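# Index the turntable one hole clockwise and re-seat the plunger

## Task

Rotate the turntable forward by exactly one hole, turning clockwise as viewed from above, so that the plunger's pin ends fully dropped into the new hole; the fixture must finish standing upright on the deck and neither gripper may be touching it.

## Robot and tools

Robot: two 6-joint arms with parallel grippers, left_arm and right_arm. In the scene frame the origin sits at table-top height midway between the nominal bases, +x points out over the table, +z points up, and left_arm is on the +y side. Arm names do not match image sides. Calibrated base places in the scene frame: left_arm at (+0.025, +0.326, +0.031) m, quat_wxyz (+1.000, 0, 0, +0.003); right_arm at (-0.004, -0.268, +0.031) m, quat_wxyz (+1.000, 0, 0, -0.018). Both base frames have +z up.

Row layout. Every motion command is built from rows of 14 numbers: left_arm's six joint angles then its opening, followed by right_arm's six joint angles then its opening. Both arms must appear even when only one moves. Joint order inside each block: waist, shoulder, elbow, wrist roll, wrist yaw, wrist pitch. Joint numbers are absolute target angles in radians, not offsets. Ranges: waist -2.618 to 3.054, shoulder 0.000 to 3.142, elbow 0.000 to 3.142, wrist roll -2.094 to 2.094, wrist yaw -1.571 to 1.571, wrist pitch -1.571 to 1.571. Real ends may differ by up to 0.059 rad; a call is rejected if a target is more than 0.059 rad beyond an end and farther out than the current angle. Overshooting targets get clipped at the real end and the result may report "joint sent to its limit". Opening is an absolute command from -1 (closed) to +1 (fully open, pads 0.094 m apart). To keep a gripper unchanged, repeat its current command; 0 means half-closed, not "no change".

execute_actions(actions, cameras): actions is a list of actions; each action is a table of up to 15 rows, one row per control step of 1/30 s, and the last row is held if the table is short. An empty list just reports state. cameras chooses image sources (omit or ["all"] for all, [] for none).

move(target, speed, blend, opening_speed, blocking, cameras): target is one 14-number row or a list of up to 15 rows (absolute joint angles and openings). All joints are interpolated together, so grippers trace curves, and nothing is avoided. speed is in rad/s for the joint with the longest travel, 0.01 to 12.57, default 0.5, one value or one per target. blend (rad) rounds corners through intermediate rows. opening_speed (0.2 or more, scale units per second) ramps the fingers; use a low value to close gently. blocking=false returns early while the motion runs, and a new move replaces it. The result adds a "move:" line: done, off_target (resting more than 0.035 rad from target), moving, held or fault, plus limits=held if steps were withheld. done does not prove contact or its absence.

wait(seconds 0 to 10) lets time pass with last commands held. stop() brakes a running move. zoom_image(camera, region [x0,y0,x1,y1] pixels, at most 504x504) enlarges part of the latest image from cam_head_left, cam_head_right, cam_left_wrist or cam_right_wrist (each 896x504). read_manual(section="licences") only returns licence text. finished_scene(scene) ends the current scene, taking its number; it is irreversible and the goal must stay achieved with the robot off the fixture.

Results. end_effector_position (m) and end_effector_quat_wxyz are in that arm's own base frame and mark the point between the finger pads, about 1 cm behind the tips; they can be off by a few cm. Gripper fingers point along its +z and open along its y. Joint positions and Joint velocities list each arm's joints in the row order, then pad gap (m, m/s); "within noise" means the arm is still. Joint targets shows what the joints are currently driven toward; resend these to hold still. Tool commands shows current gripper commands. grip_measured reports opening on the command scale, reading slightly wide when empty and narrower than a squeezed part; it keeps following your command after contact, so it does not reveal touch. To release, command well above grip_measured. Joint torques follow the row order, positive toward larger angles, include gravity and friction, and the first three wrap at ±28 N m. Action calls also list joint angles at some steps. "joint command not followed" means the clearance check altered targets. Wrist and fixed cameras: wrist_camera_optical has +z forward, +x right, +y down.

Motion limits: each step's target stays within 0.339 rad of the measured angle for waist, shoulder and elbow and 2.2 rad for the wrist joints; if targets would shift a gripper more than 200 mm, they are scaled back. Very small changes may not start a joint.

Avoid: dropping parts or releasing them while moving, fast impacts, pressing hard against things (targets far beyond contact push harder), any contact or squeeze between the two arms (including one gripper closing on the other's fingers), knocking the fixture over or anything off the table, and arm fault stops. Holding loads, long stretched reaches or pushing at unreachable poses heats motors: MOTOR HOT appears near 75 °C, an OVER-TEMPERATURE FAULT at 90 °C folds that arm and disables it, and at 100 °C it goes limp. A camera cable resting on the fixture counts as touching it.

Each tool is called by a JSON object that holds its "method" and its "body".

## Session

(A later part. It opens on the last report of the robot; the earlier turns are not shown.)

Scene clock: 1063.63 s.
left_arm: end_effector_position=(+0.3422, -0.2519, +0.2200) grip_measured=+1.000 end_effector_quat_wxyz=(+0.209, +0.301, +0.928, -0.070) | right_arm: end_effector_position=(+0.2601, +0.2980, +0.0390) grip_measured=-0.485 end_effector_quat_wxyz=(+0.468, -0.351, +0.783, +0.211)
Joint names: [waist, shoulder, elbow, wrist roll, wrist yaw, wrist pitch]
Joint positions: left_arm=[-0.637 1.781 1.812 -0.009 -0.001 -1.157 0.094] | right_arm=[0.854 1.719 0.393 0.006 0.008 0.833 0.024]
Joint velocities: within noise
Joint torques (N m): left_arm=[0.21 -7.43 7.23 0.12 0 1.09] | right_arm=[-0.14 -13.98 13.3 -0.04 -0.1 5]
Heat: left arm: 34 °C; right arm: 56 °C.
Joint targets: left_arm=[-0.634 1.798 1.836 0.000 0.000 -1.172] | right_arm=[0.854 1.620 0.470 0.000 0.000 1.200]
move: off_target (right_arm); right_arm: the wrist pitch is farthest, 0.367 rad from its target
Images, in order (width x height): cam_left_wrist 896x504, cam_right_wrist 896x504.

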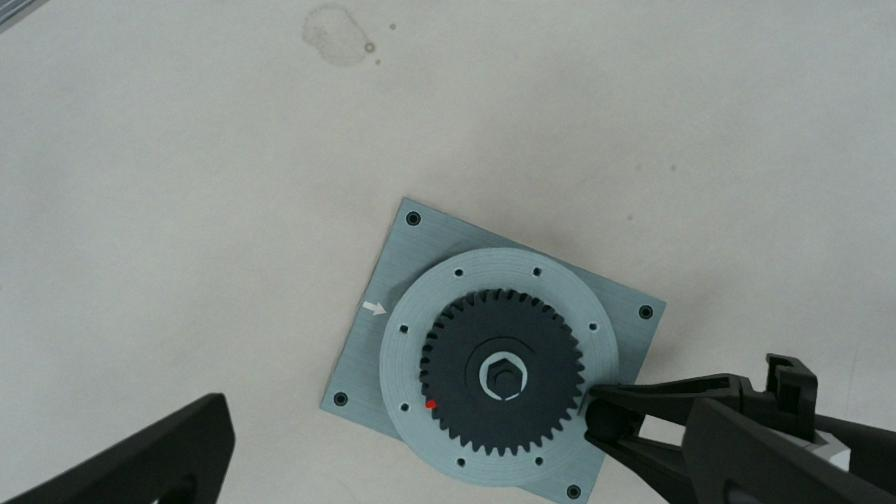

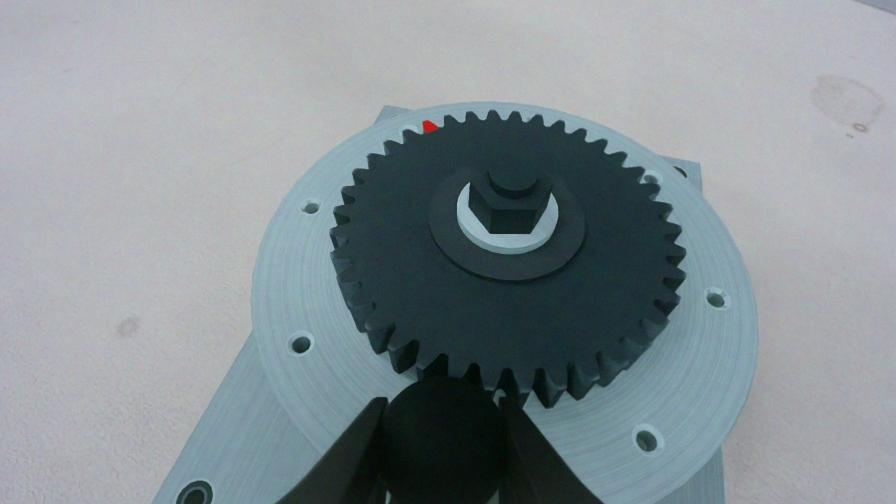

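{"method": "move", "body": {"target": [-0.634, 1.798, 1.836, 0, 0, -1.172, 1, 0.854, 1.72, 0.393, 0, 0, 0.82, -0.7], "speed": 0.4, "cameras": ["cam_left_wrist"]}}

{"method": "zoom_image", "body": {"camera": "cam_left_wrist", "region": [540, 340, 700, 480]}}

Scene clock: 1118.53 s.
left_arm: end_effector_position=(+0.3422, -0.2519, +0.2200) grip_measured=+1.000 end_effector_quat_wxyz=(+0.209, +0.301, +0.928, -0.070) | right_arm: end_effector_position=(+0.2575, +0.2951, +0.0319) grip_measured=-0.485 end_effector_quat_wxyz=(+0.455, -0.355, +0.790, +0.205)
Joint names: [waist, shoulder, elbow, wrist roll, wrist yaw, wrist pitch]
Joint positions: left_arm=[-0.637 1.781 1.812 -0.009 -0.001 -1.157 0.094] | right_arm=[0.854 1.719 0.393 0.006 0.008 0.801 0.024]
Joint velocities: within noise
Joint torques (N m): left_arm=[0.21 -7.42 7.24 0.12 0 1.1] | right_arm=[-0.06 -5.93 5.68 -0.04 -0.09 1.83]
Heat: left arm: 34 °C; right arm: 84 °C. Fold the right arm in close to its base, or ease its load, before you think long.
Joint targets: left_arm=[-0.634 1.798 1.836 0.000 0.000 -1.172] | right_arm=[0.854 1.720 0.393 0.000 0.000 0.820]
MOTOR HOT: the wrist pitch of the right arm reports 84 °C; the controller's stop level is 90 °C. To cool a motor, set the load down, stop pushing, or move to a pose that needs little force.
move: done
Images, in order (width x height): cam_left_wrist 896x504.

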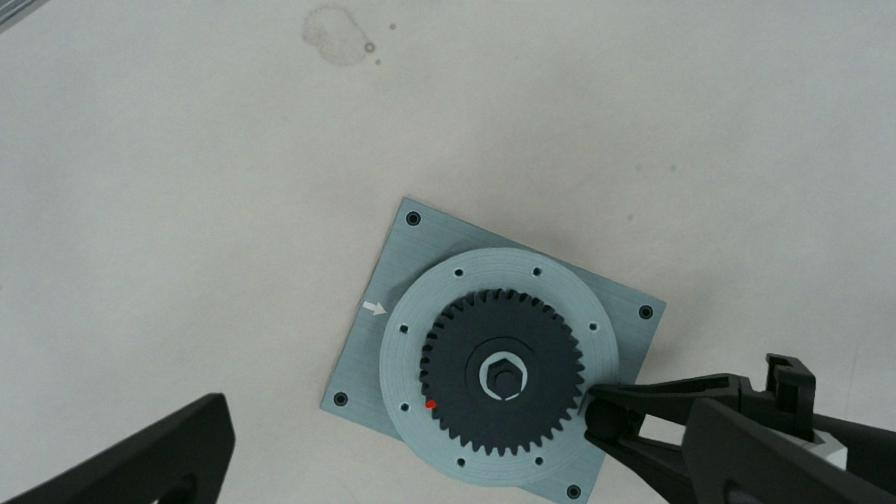

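Scaled by 3.150 from the camera's 896x504 image, which has a finer 1280x720 frame.

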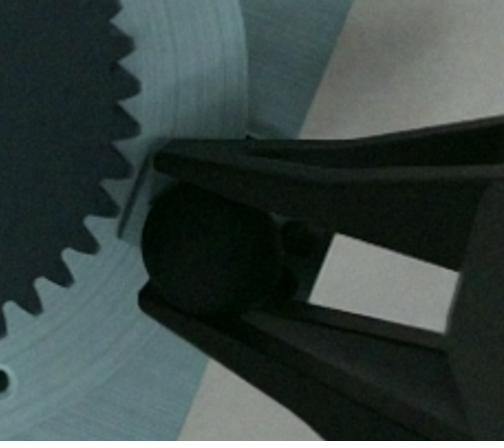

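{"method": "move", "body": {"target": [[-0.634, 1.798, 1.836, 0, 0, -1.172, 1, 0.856, 1.72, 0.393, 0, 0, 0.82, 0.2], [-0.634, 1.798, 1.836, 0, 0, -1.172, 1, 0.856, 1.6, 0.28, 0, 0, 0.88, 0.2], [-0.634, 1.798, 1.836, 0, 0, -1.172, 1, 0.84, 1.25, 0.12, 0, 0, 0.7, 0.2], [-0.634, 1.798, 1.836, 0, 0, -1.172, 1, 0.2, 1.139, 0.06, 0, 0, 0.888, 0.2]], "speed": 0.6, "opening_speed": 0.8, "cameras": ["cam_left_wrist", "cam_right_wrist"]}}

{"method": "zoom_image", "body": {"camera": "cam_left_wrist", "region": [310, 180, 680, 504]}}

Scene clock: 1236.40 s.
left_arm: end_effector_position=(+0.3422, -0.2519, +0.2200) grip_measured=+1.000 end_effector_quat_wxyz=(+0.209, +0.301, +0.928, -0.070) | right_arm: end_effector_position=(+0.3171, +0.0672, +0.1206) grip_measured=+0.198 end_effector_quat_wxyz=(+0.627, -0.077, +0.772, +0.065)
Joint names: [waist, shoulder, elbow, wrist roll, wrist yaw, wrist pitch]
Joint positions: left_arm=[-0.637 1.781 1.812 -0.009 -0.001 -1.157 0.094] | right_arm=[0.208 1.155 0.07 0.005 0.005 0.878 0.056]
Joint velocities: within noise
Joint torques (N m): left_arm=[0.23 -7.45 7.28 0.12 0.01 1.09] | right_arm=[-0.84 -3.21 6.27 -0.03 -0.05 1.87]
Heat: left arm: 34 °C; right arm: 59 °C.
Joint targets: left_arm=[-0.634 1.798 1.836 0.000 0.000 -1.172] | right_arm=[0.200 1.139 0.060 0.000 0.000 0.888]
MOTOR HOT: cleared for the motors of the right arm.
move: done
Images, in order (width x height): cam_left_wrist 896x504, cam_right_wrist 896x504.

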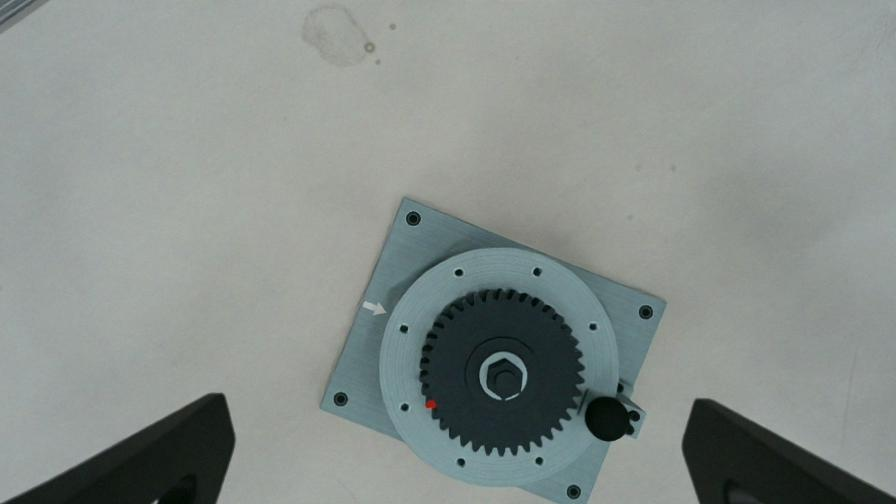

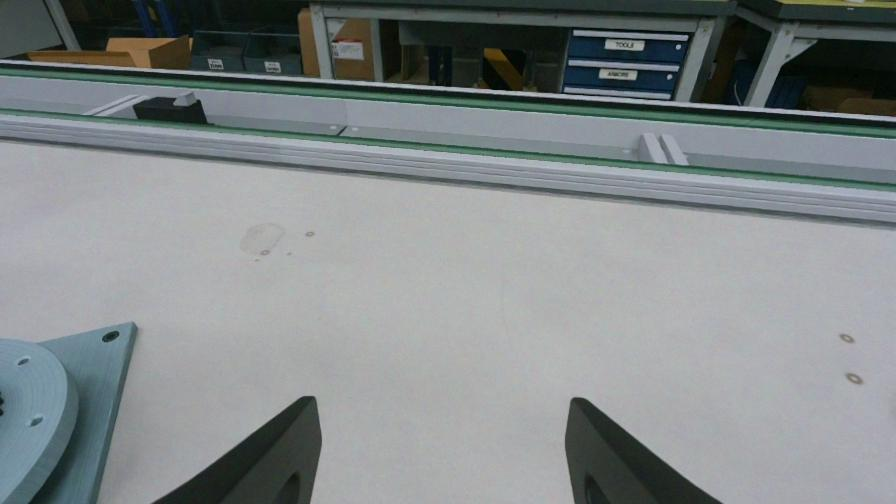

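Scaled by 1.362 from the camera's 896x504 image, which has a finer 1280x720 frame.

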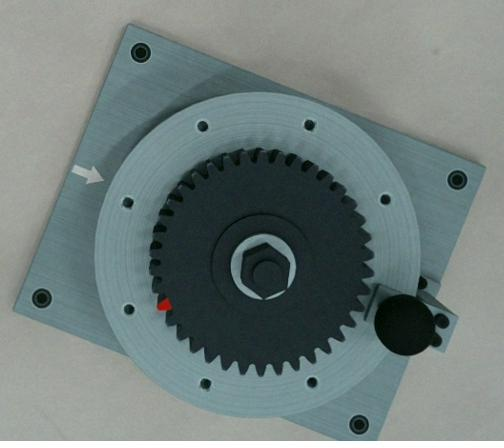

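{"method": "move", "body": {"target": [[-0.9, 1.9, 1.85, 0.8, -0.25, -1.3, 0.1, 0.2, 1.139, 0.06, 0, 0, 0.888, 0.2], [-1.2056, 2.0303, 1.7024, 1.5, -0.4917, -1.3376, 0.1, 0.2, 1.139, 0.06, 0, 0, 0.888, 0.2]], "speed": 0.7, "blend": 0.1}}

{"method": "zoom_image", "body": {"camera": "cam_left_wrist", "region": [298, 100, 598, 400]}}

Scene clock: 1249.83 s.
left_arm: end_effector_position=(+0.2114, -0.3201, +0.1143) grip_measured=+0.102 end_effector_quat_wxyz=(-0.055, +0.948, +0.210, +0.233) | right_arm: end_effector_position=(+0.3171, +0.0672, +0.1207) grip_measured=+0.198 end_effector_quat_wxyz=(+0.627, -0.077, +0.772, +0.066)
Joint names: [waist, shoulder, elbow, wrist roll, wrist yaw, wrist pitch]
Joint positions: left_arm=[-1.207 2.013 1.714 1.488 -0.482 -1.316 0.052] | right_arm=[0.208 1.155 0.07 0.005 0.005 0.879 0.056]
Joint velocities: within noise
Joint torques (N m): left_arm=[0.05 -9.14 3.97 0.11 -0.35 0.07] | right_arm=[-0.9 -3.18 6.37 -0.04 -0.06 1.85]
Heat: left arm: 34 °C; right arm: 56 °C.
Joint targets: left_arm=[-1.206 2.030 1.702 1.500 -0.492 -1.337] | right_arm=[0.200 1.139 0.060 0.000 0.000 0.888]
move: done

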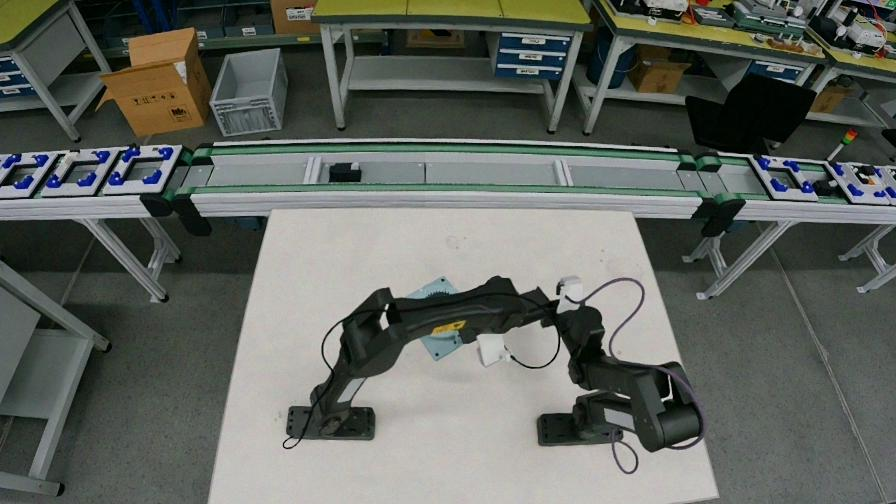

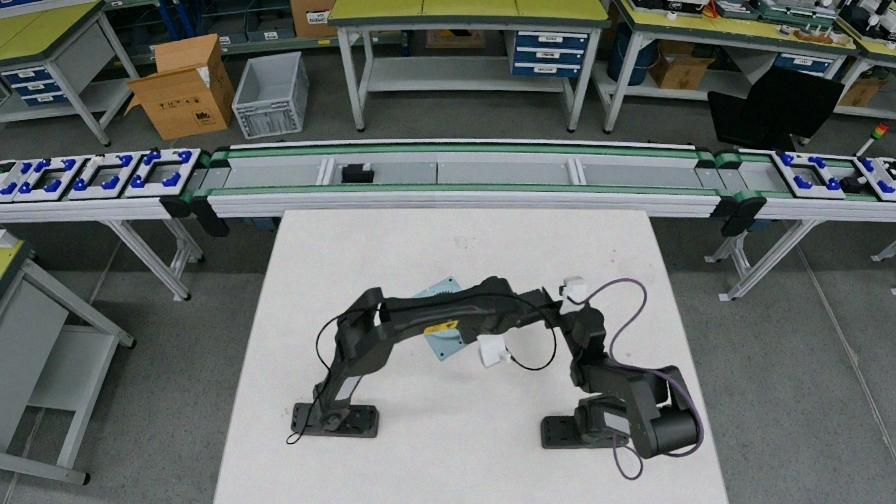

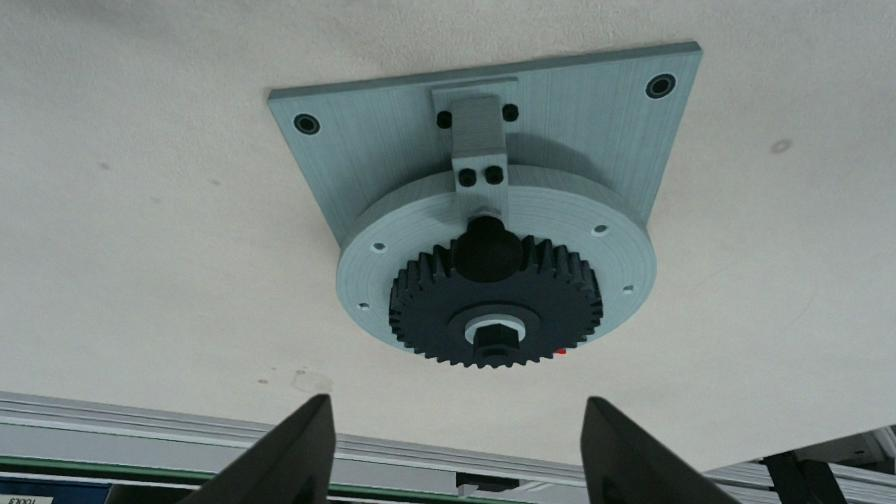

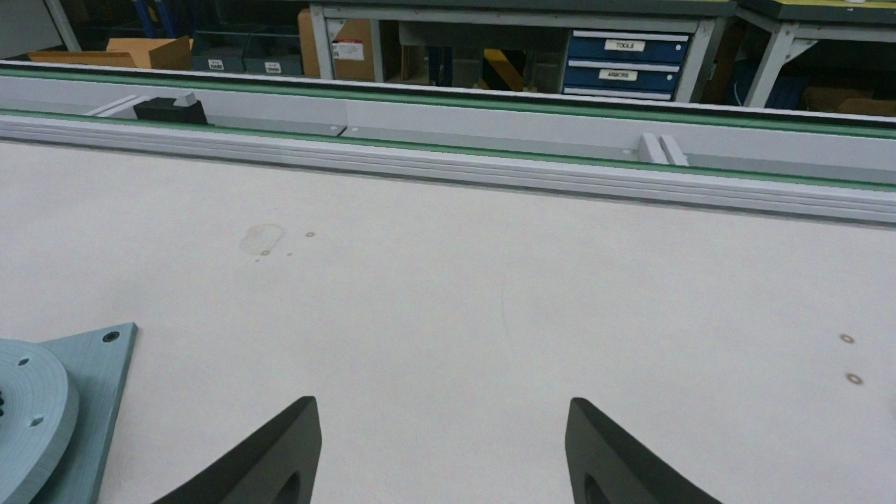

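Scaled by 1.680 from the camera's 896x504 image, which has a finer 1280x720 frame.

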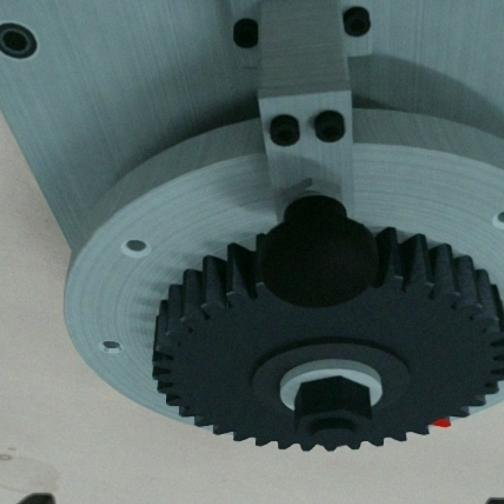

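{"method": "move", "body": {"target": [-1.137, 2.0555, 1.5178, 1.475, -0.5068, -1.1416, 0.1, 0.2, 1.139, 0.06, 0, 0, 0.888, 0.2], "speed": 0.4, "cameras": ["cam_left_wrist"]}}

{"method": "zoom_image", "body": {"camera": "cam_left_wrist", "region": [350, 250, 600, 500]}}

Scene clock: 1301.13 s.
left_arm: end_effector_position=(+0.2288, -0.2916, +0.0609) grip_measured=+0.102 end_effector_quat_wxyz=(-0.087, +0.939, +0.236, +0.234) | right_arm: end_effector_position=(+0.3171, +0.0672, +0.1207) grip_measured=+0.198 end_effector_quat_wxyz=(+0.627, -0.077, +0.772, +0.066)
Joint names: [waist, shoulder, elbow, wrist roll, wrist yaw, wrist pitch]
Joint positions: left_arm=[-1.14 2.039 1.528 1.484 -0.497 -1.155 0.052] | right_arm=[0.208 1.155 0.07 0.005 0.005 0.879 0.056]
Joint velocities: within noise
Joint torques (N m): left_arm=[0.18 -9.16 3.82 -0.1 -0.34 0.38] | right_arm=[-0.84 -3.17 6.35 -0.04 -0.06 1.85]
Heat: left arm: 35 °C; right arm: 53 °C.
Joint targets: left_arm=[-1.137 2.055 1.518 1.475 -0.507 -1.142] | right_arm=[0.200 1.139 0.060 0.000 0.000 0.888]
move: done
Images, in order (width x height): cam_left_wrist 896x504.

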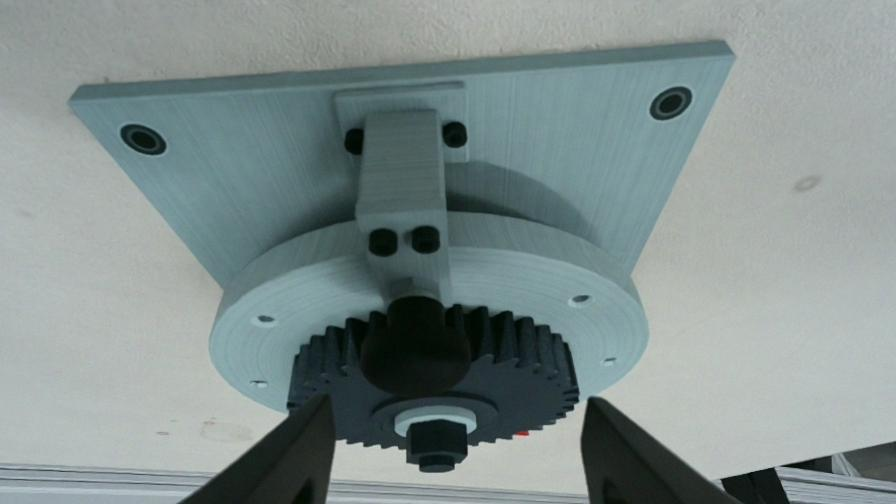

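Scaled by 2.016 from the camera's 896x504 image, which has a finer 1280x720 frame.

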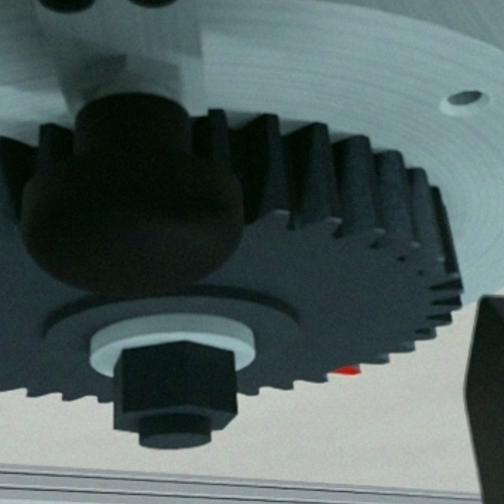

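{"method": "move", "body": {"target": [-1.105, 2.0765, 1.4497, 1.475, -0.5084, -1.0, 0.1, 0.2, 1.139, 0.06, 0, 0, 0.888, 0.2], "speed": 0.2, "cameras": ["cam_left_wrist"]}}

{"method": "zoom_image", "body": {"camera": "cam_left_wrist", "region": [350, 254, 600, 504]}}

Scene clock: 1350.93 s.
left_arm: end_effector_position=(+0.2420, -0.2947, +0.0383) grip_measured=+0.102 end_effector_quat_wxyz=(-0.063, +0.934, +0.257, +0.239) | right_arm: end_effector_position=(+0.3171, +0.0672, +0.1207) grip_measured=+0.198 end_effector_quat_wxyz=(+0.627, -0.077, +0.772, +0.066)
Joint names: [waist, shoulder, elbow, wrist roll, wrist yaw, wrist pitch]
Joint positions: left_arm=[-1.111 2.056 1.463 1.484 -0.499 -1.013 0.052] | right_arm=[0.208 1.155 0.07 0.005 0.005 0.879 0.056]
Joint velocities: within noise
Joint torques (N m): left_arm=[0.46 -8.88 3.64 -0.09 -0.33 0.51] | right_arm=[-0.9 -3.15 6.39 -0.04 -0.05 1.84]
Heat: left arm: 35 °C; right arm: 51 °C.
Joint targets: left_arm=[-1.105 2.077 1.450 1.475 -0.508 -1.000] | right_arm=[0.200 1.139 0.060 0.000 0.000 0.888]
move: done
Images, in order (width x height): cam_left_wrist 896x504.

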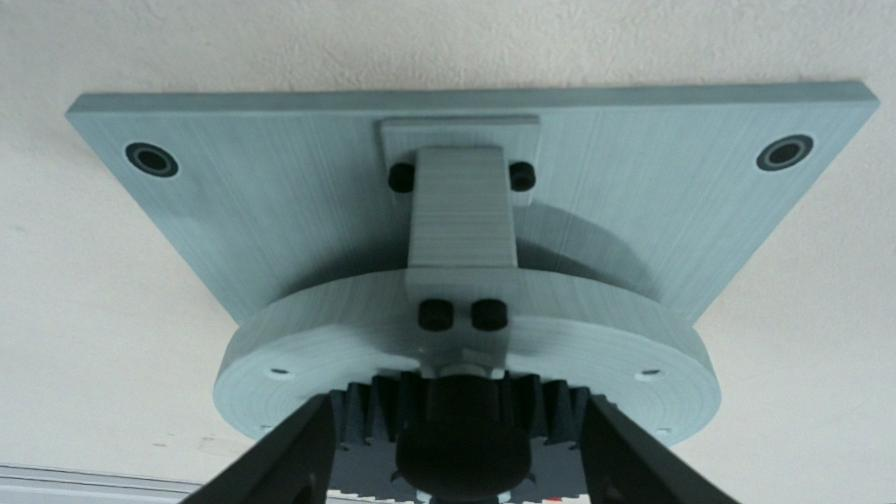

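Scaled by 2.016 from the camera's 896x504 image, which has a finer 1280x720 frame.

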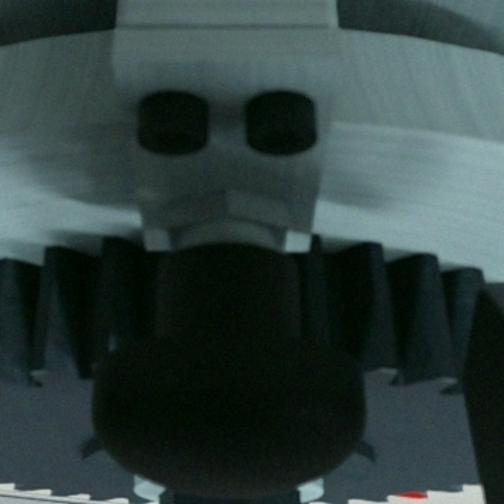

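{"method": "move", "body": {"target": [-1.105, 2.0765, 1.4497, 1.475, -0.5084, -1.0, -0.7, 0.2, 1.139, 0.06, 0, 0, 0.888, 0.2], "speed": 0.2, "opening_speed": 0.4, "cameras": ["cam_left_wrist"]}}

{"method": "zoom_image", "body": {"camera": "cam_left_wrist", "region": [350, 254, 600, 504]}}

Scene clock: 1362.17 s.
left_arm: end_effector_position=(+0.2420, -0.2944, +0.0383) grip_measured=-0.519 end_effector_quat_wxyz=(-0.063, +0.934, +0.257, +0.240) | right_arm: end_effector_position=(+0.3171, +0.0672, +0.1207) grip_measured=+0.198 end_effector_quat_wxyz=(+0.627, -0.077, +0.772, +0.066)
Joint names: [waist, shoulder, elbow, wrist roll, wrist yaw, wrist pitch]
Joint positions: left_arm=[-1.111 2.056 1.463 1.484 -0.5 -1.014 0.023] | right_arm=[0.208 1.155 0.07 0.005 0.005 0.879 0.056]
Joint velocities: within noise
Joint torques (N m): left_arm=[0.51 -8.87 3.62 -0.08 -0.33 0.5] | right_arm=[-0.91 -3.19 6.34 -0.06 -0.06 1.86]
Heat: left arm: 35 °C; right arm: 50 °C.
Joint targets: left_arm=[-1.105 2.077 1.450 1.475 -0.508 -1.000] | right_arm=[0.200 1.139 0.060 0.000 0.000 0.888]
move: done
Images, in order (width x height): cam_left_wrist 896x504.

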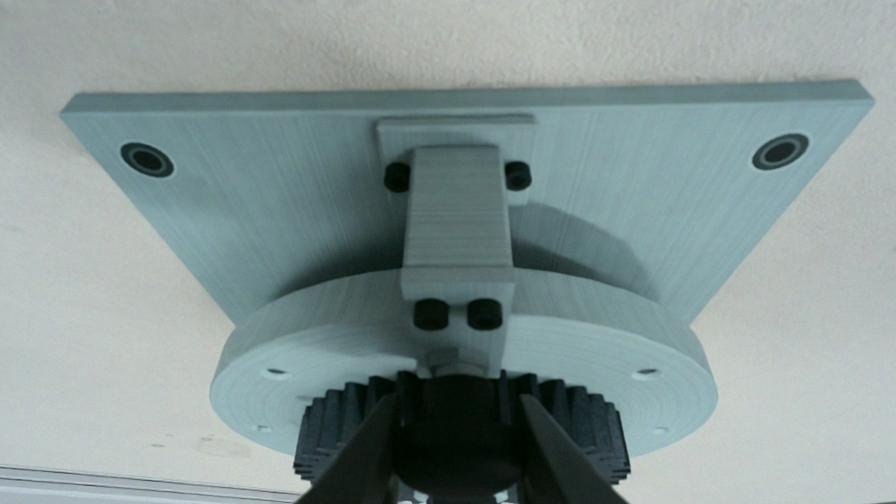

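Scaled by 2.016 from the camera's 896x504 image, which has a finer 1280x720 frame.

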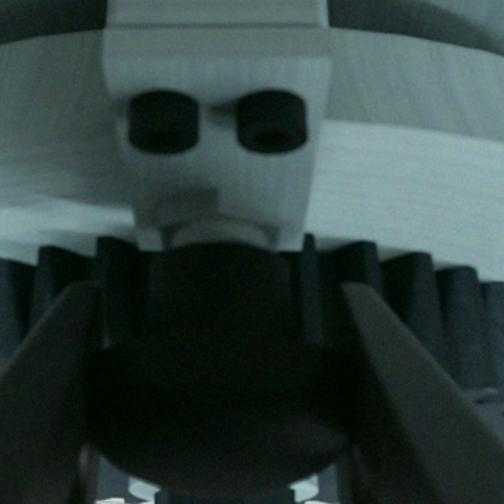

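{"method": "move", "body": {"target": [-1.108, 1.972, 1.5255, 1.475, -0.62, -1.0667, -0.7, 0.2, 1.139, 0.06, 0, 0, 0.888, 0.2], "speed": 0.15, "cameras": ["cam_left_wrist"]}}

{"method": "zoom_image", "body": {"camera": "cam_left_wrist", "region": [350, 254, 600, 504]}}

Scene clock: 1386.20 s.
left_arm: end_effector_position=(+0.2434, -0.2929, +0.0414) grip_measured=-0.520 end_effector_quat_wxyz=(-0.067, +0.933, +0.257, +0.245) | right_arm: end_effector_position=(+0.3171, +0.0672, +0.1207) grip_measured=+0.198 end_effector_quat_wxyz=(+0.627, -0.077, +0.772, +0.066)
Joint names: [waist, shoulder, elbow, wrist roll, wrist yaw, wrist pitch]
Joint positions: left_arm=[-1.111 2.056 1.471 1.482 -0.512 -1.029 0.023] | right_arm=[0.208 1.155 0.07 0.005 0.005 0.879 0.056]
Joint velocities: within noise
Joint torques (N m): left_arm=[0.25 -19.1 8.96 -0.07 -1.27 -0.11] | right_arm=[-0.83 -3.19 6.27 -0.04 -0.06 1.86]
Heat: left arm: 35 °C; right arm: 50 °C.
Joint targets: left_arm=[-1.108 1.972 1.525 1.475 -0.620 -1.067] | right_arm=[0.200 1.139 0.060 0.000 0.000 0.888]
move: off_target (left_arm); left_arm: the wrist yaw is farthest, 0.108 rad from its target
Images, in order (width x height): cam_left_wrist 896x504.

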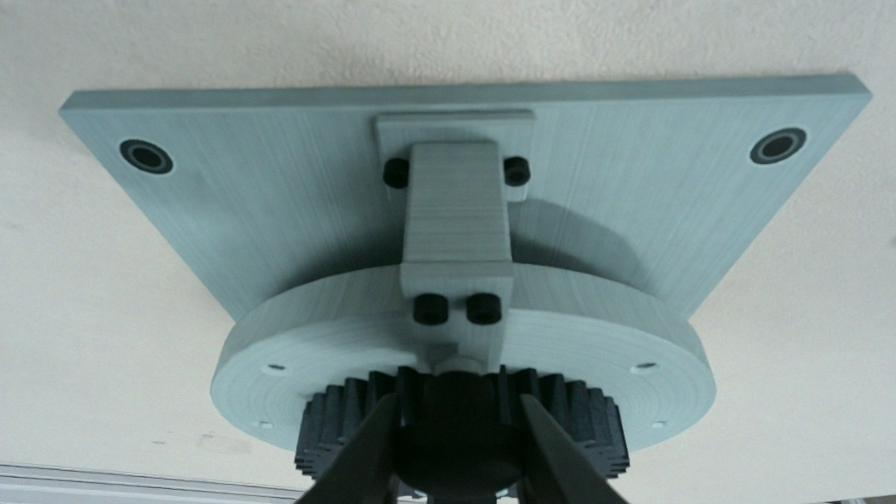

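Scaled by 2.016 from the camera's 896x504 image, which has a finer 1280x720 frame.

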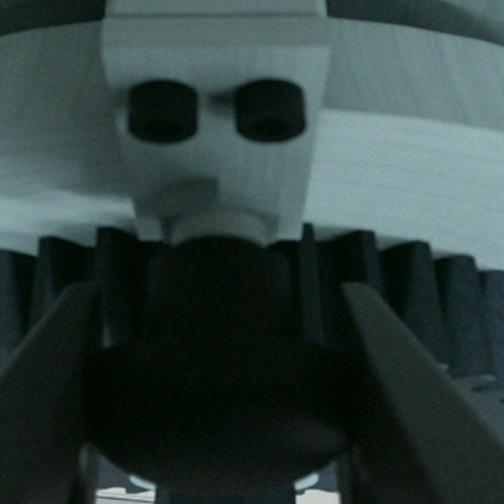

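{"method": "move", "body": {"target": [-1.108, 1.937, 1.5696, 1.475, -0.74, -1.0667, -0.8, 0.2, 1.139, 0.06, 0, 0, 0.888, 0.2], "speed": 0.15, "cameras": ["cam_left_wrist"]}}

{"method": "zoom_image", "body": {"camera": "cam_left_wrist", "region": [350, 254, 600, 504]}}

Scene clock: 1405.63 s.
left_arm: end_effector_position=(+0.2451, -0.2935, +0.0462) grip_measured=-0.520 end_effector_quat_wxyz=(-0.068, +0.931, +0.256, +0.253) | right_arm: end_effector_position=(+0.3171, +0.0672, +0.1207) grip_measured=+0.198 end_effector_quat_wxyz=(+0.627, -0.077, +0.772, +0.066)
Joint names: [waist, shoulder, elbow, wrist roll, wrist yaw, wrist pitch]
Joint positions: left_arm=[-1.115 2.056 1.484 1.479 -0.529 -1.044 0.023] | right_arm=[0.208 1.155 0.07 0.005 0.005 0.879 0.056]
Joint velocities: within noise
Joint torques (N m): left_arm=[0.54 -22.56 11.49 -0.02 -2.27 0.03] | right_arm=[-0.83 -3.17 6.32 -0.03 -0.06 1.87]
Heat: left arm: 42 °C; right arm: 49 °C.
Joint targets: left_arm=[-1.108 1.937 1.570 1.475 -0.740 -1.067] | right_arm=[0.200 1.139 0.060 0.000 0.000 0.888]
move: off_target (left_arm); left_arm: the wrist yaw is farthest, 0.211 rad from its target
Images, in order (width x height): cam_left_wrist 896x504.

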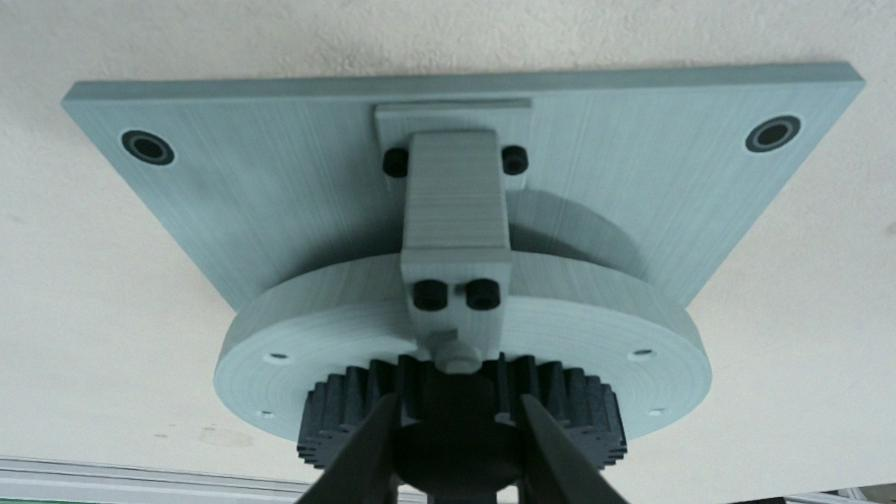

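Scaled by 2.016 from the camera's 896x504 image, which has a finer 1280x720 frame.

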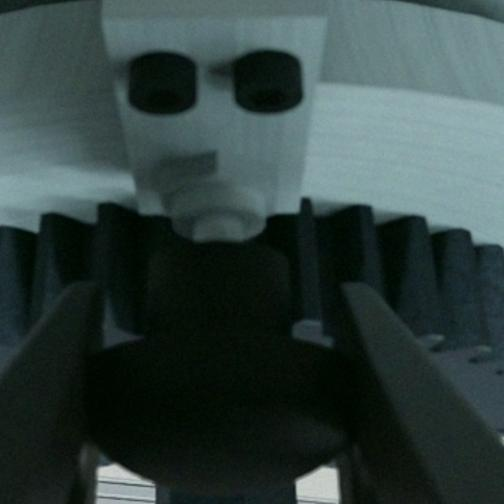

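{"method": "move", "body": {"target": [-1.108, 1.911, 1.6, 1.475, -0.82, -1.088, -0.9, 0.2, 1.139, 0.06, 0, 0, 0.888, 0.2], "speed": 0.15, "cameras": ["cam_left_wrist"]}}

{"method": "zoom_image", "body": {"camera": "cam_left_wrist", "region": [350, 254, 600, 504]}}

Scene clock: 1416.10 s.
left_arm: end_effector_position=(+0.2471, -0.2935, +0.0493) grip_measured=-0.520 end_effector_quat_wxyz=(-0.069, +0.929, +0.254, +0.260) | right_arm: end_effector_position=(+0.3171, +0.0672, +0.1207) grip_measured=+0.198 end_effector_quat_wxyz=(+0.627, -0.077, +0.772, +0.066)
Joint names: [waist, shoulder, elbow, wrist roll, wrist yaw, wrist pitch]
Joint positions: left_arm=[-1.116 2.056 1.491 1.478 -0.544 -1.051 0.023] | right_arm=[0.208 1.155 0.07 0.005 0.005 0.879 0.056]
Joint velocities: within noise
Joint torques (N m): left_arm=[0.66 -25.2 13.39 -0.02 -2.88 -0.14] | right_arm=[-0.87 -3.19 6.32 -0.04 -0.08 1.86]
Heat: left arm: 45 °C; right arm: 49 °C.
Joint targets: left_arm=[-1.108 1.911 1.600 1.475 -0.820 -1.088] | right_arm=[0.200 1.139 0.060 0.000 0.000 0.888]
move: off_target (left_arm); left_arm: the wrist yaw is farthest, 0.276 rad from its target
Images, in order (width x height): cam_left_wrist 896x504.

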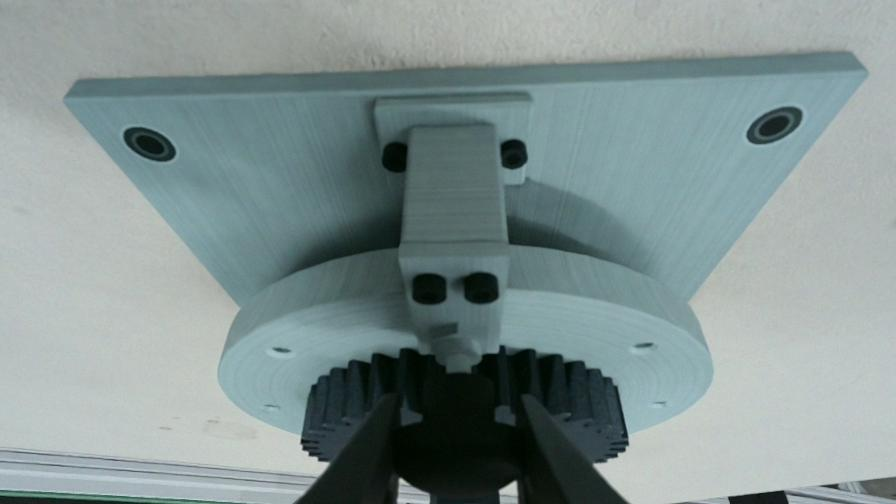

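Scaled by 2.016 from the camera's 896x504 image, which has a finer 1280x720 frame.

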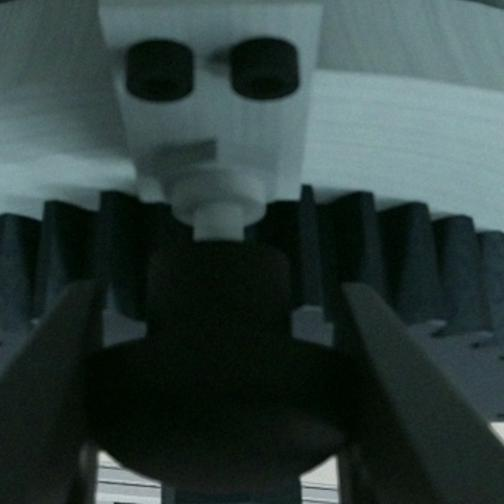

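{"method": "move", "body": {"target": [-1.108, 2.056, 1.465, 1.475, -0.505, -1.015, -0.9, 0.2, 1.139, 0.06, 0, 0, 0.888, 0.2], "speed": 0.2, "cameras": ["cam_left_wrist"]}}

Scene clock: 1429.00 s.
left_arm: end_effector_position=(+0.2418, -0.2958, +0.0395) grip_measured=-0.520 end_effector_quat_wxyz=(-0.061, +0.934, +0.261, +0.237) | right_arm: end_effector_position=(+0.3171, +0.0672, +0.1207) grip_measured=+0.198 end_effector_quat_wxyz=(+0.627, -0.077, +0.772, +0.066)
Joint names: [waist, shoulder, elbow, wrist roll, wrist yaw, wrist pitch]
Joint positions: left_arm=[-1.111 2.056 1.469 1.478 -0.493 -1.018 0.023] | right_arm=[0.208 1.155 0.07 0.005 0.005 0.879 0.056]
Joint velocities: within noise
Joint torques (N m): left_arm=[0.2 -10.74 4.29 -0.02 -0.36 0.37] | right_arm=[-0.87 -3.23 6.32 -0.05 -0.05 1.85]
Heat: left arm: 48 °C; right arm: 48 °C.
Joint targets: left_arm=[-1.108 2.056 1.465 1.475 -0.505 -1.015] | right_arm=[0.200 1.139 0.060 0.000 0.000 0.888]
move: done
Images, in order (width x height): cam_left_wrist 896x504.

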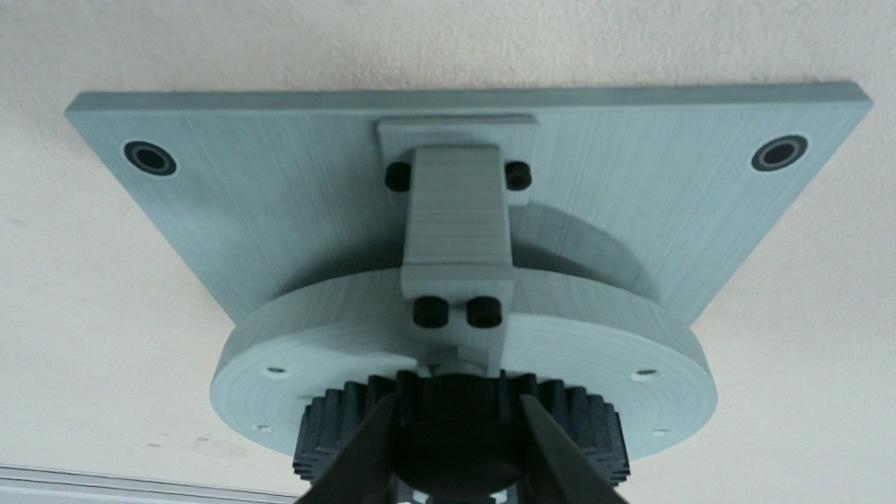

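{"method": "move", "body": {"target": [[-1.111, 2.056, 1.469, 1.478, -0.5, -1.018, 0.1, 0.2, 1.139, 0.06, 0, 0, 0.888, 0.2], [-1.137, 2.0555, 1.5178, 1.475, -0.5068, -1.12, 0.1, 0.2, 1.139, 0.06, 0, 0, 0.888, 0.2], [-1.2056, 2.0303, 1.7024, 1.5, -0.4917, -1.3376, 0.1, 0.2, 1.139, 0.06, 0, 0, 0.888, 0.2], [-1.3038, 1.7619, 1.1297, 1.4705, -0.7191, -0.7689, 0.1, 0.2, 1.139, 0.06, 0, 0, 0.888, 0.2]], "speed": 0.4, "cameras": ["cam_left_wrist", "cam_head_left"]}}

{"method": "zoom_image", "body": {"camera": "cam_left_wrist", "region": [320, 180, 620, 480]}}

Scene clock: 1823.57 s.
left_arm: end_effector_position=(+0.2035, -0.2935, +0.0709) grip_measured=+0.098 end_effector_quat_wxyz=(+0.032, +0.917, +0.192, +0.349) | right_arm: end_effector_position=(+0.3171, +0.0672, +0.1207) grip_measured=+0.198 end_effector_quat_wxyz=(+0.627, -0.077, +0.772, +0.066)
Joint names: [waist, shoulder, elbow, wrist roll, wrist yaw, wrist pitch]
Joint positions: left_arm=[-1.297 1.796 1.143 1.481 -0.706 -0.782 0.052] | right_arm=[0.208 1.155 0.07 0.005 0.005 0.879 0.056]
Joint velocities: within noise
Joint torques (N m): left_arm=[-0.57 -11.7 3.75 -0.11 -0.44 0.83] | right_arm=[-0.88 -3.15 6.31 -0.04 -0.07 1.85]
Heat: left arm: 40 °C; right arm: 43 °C.
Joint targets: left_arm=[-1.304 1.762 1.130 1.471 -0.719 -0.769] | right_arm=[0.200 1.139 0.060 0.000 0.000 0.888]
move: done
Images, in order (width x height): cam_head_left 896x504, cam_left_wrist 896x504.

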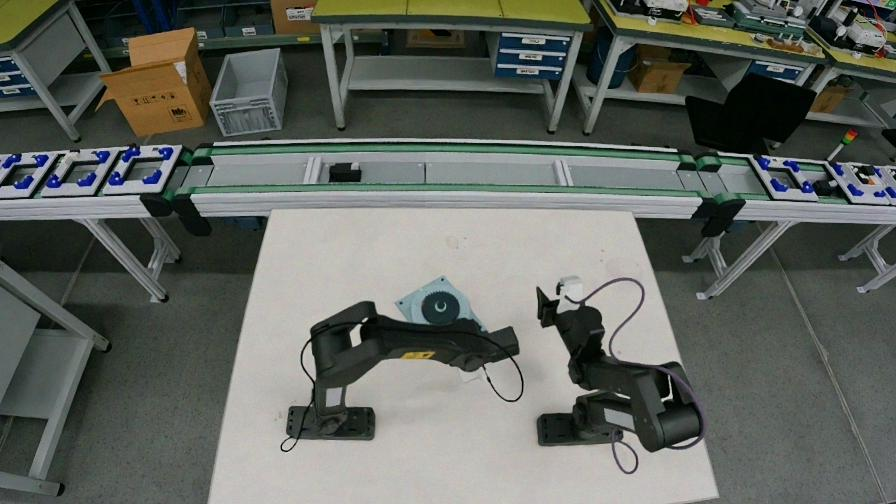

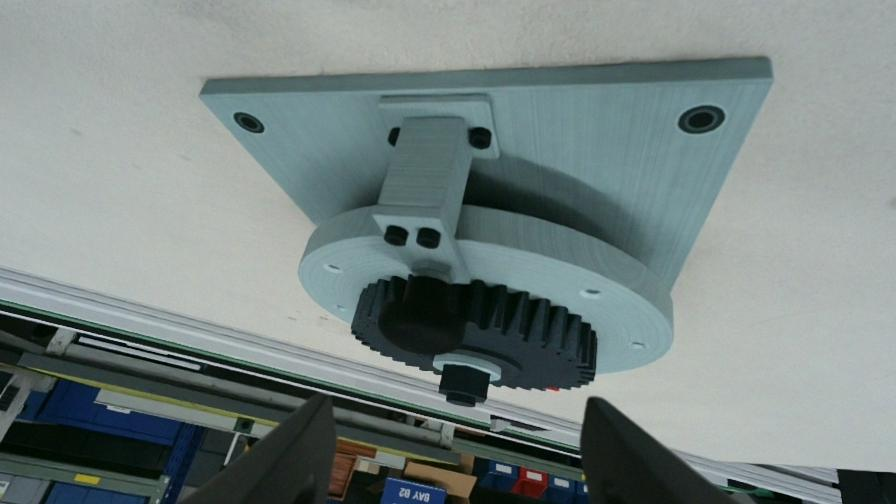

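Scaled by 1.680 from the camera's 896x504 image, which has a finer 1280x720 frame.

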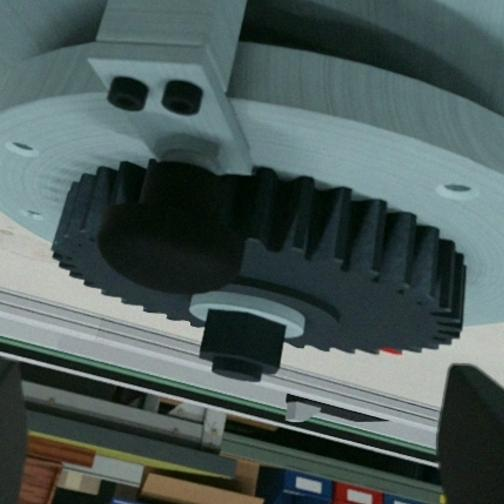

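{"method": "move", "body": {"target": [-1.183, 1.881, 1.0537, 1.636, -0.684, -0.4917, 0.1, 0.2, 1.139, 0.06, 0, 0, 0.888, 0.2], "speed": 0.2, "cameras": ["cam_left_wrist"]}}

{"method": "zoom_image", "body": {"camera": "cam_left_wrist", "region": [320, 254, 570, 504]}}

Scene clock: 1856.67 s.
left_arm: end_effector_position=(+0.2418, -0.2966, +0.0372) grip_measured=+0.098 end_effector_quat_wxyz=(+0.050, +0.914, +0.196, +0.353) | right_arm: end_effector_position=(+0.3171, +0.0672, +0.1207) grip_measured=+0.198 end_effector_quat_wxyz=(+0.627, -0.077, +0.772, +0.066)
Joint names: [waist, shoulder, elbow, wrist roll, wrist yaw, wrist pitch]
Joint positions: left_arm=[-1.189 1.864 1.067 1.626 -0.687 -0.505 0.052] | right_arm=[0.208 1.155 0.07 0.005 0.005 0.879 0.056]
Joint velocities: within noise
Joint torques (N m): left_arm=[0.51 -7.38 3.64 0.11 -0.28 1.04] | right_arm=[-0.9 -3.17 6.31 -0.03 -0.08 1.85]
Heat: left arm: 40 °C; right arm: 43 °C.
Joint targets: left_arm=[-1.183 1.881 1.054 1.636 -0.684 -0.492] | right_arm=[0.200 1.139 0.060 0.000 0.000 0.888]
move: done
Images, in order (width x height): cam_left_wrist 896x504.

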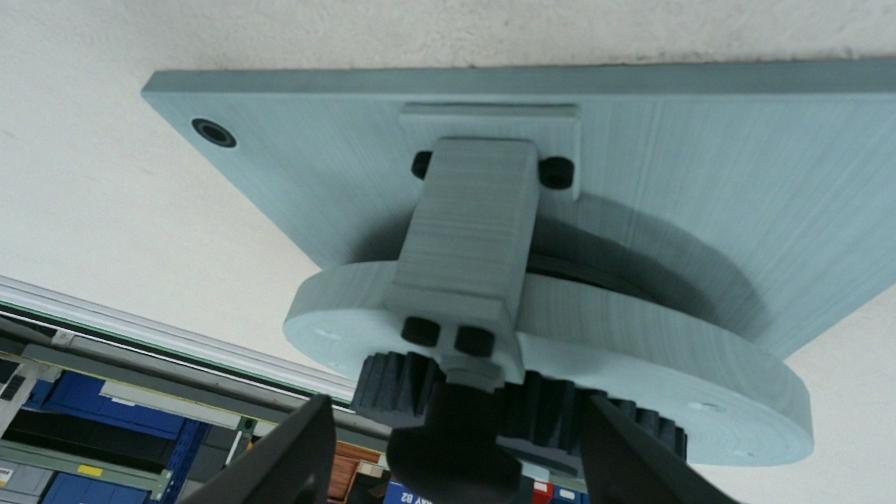

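Scaled by 2.016 from the camera's 896x504 image, which has a finer 1280x720 frame.

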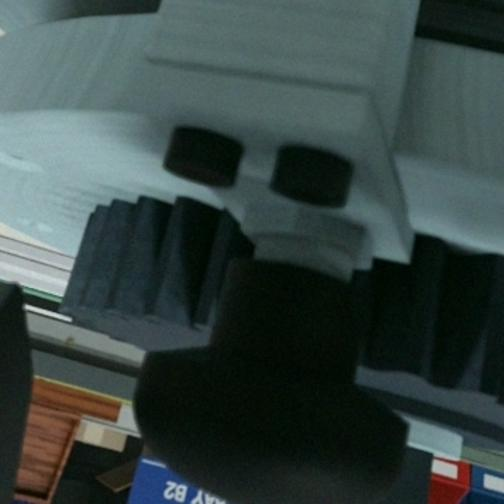

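{"method": "move", "body": {"target": [-1.183, 1.881, 1.0537, 1.636, -0.684, -0.4917, -0.8, 0.2, 1.139, 0.06, 0, 0, 0.888, 0.2], "speed": 0.2, "opening_speed": 0.4, "cameras": ["cam_left_wrist"]}}

Scene clock: 1866.10 s.
left_arm: end_effector_position=(+0.2420, -0.2973, +0.0373) grip_measured=-0.528 end_effector_quat_wxyz=(+0.052, +0.913, +0.196, +0.353) | right_arm: end_effector_position=(+0.3171, +0.0672, +0.1207) grip_measured=+0.198 end_effector_quat_wxyz=(+0.627, -0.077, +0.772, +0.066)
Joint names: [waist, shoulder, elbow, wrist roll, wrist yaw, wrist pitch]
Joint positions: left_arm=[-1.189 1.864 1.067 1.627 -0.686 -0.502 0.022] | right_arm=[0.208 1.155 0.07 0.005 0.005 0.879 0.056]
Joint velocities: within noise
Joint torques (N m): left_arm=[0.49 -7.35 3.62 0.12 -0.31 1.02] | right_arm=[-0.87 -3.19 6.3 -0.03 -0.05 1.85]
Heat: left arm: 39 °C; right arm: 43 °C.
Joint targets: left_arm=[-1.183 1.881 1.054 1.636 -0.684 -0.492] | right_arm=[0.200 1.139 0.060 0.000 0.000 0.888]
move: done
Images, in order (width x height): cam_left_wrist 896x504.

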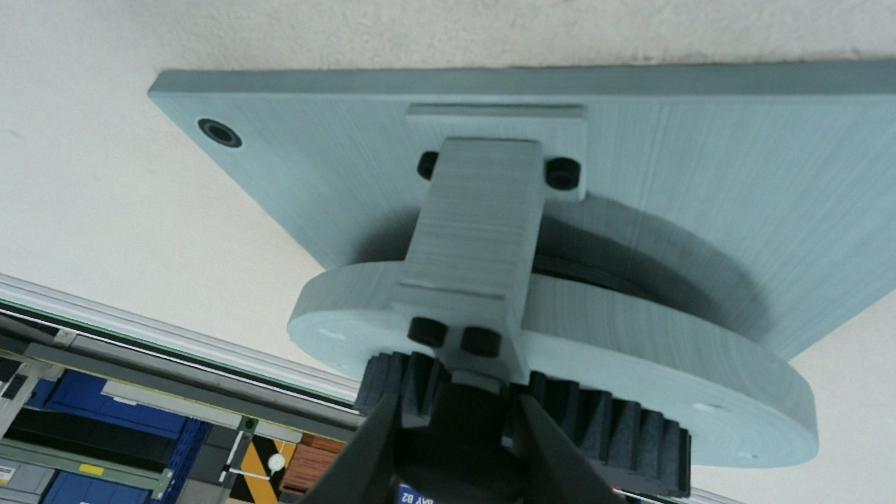

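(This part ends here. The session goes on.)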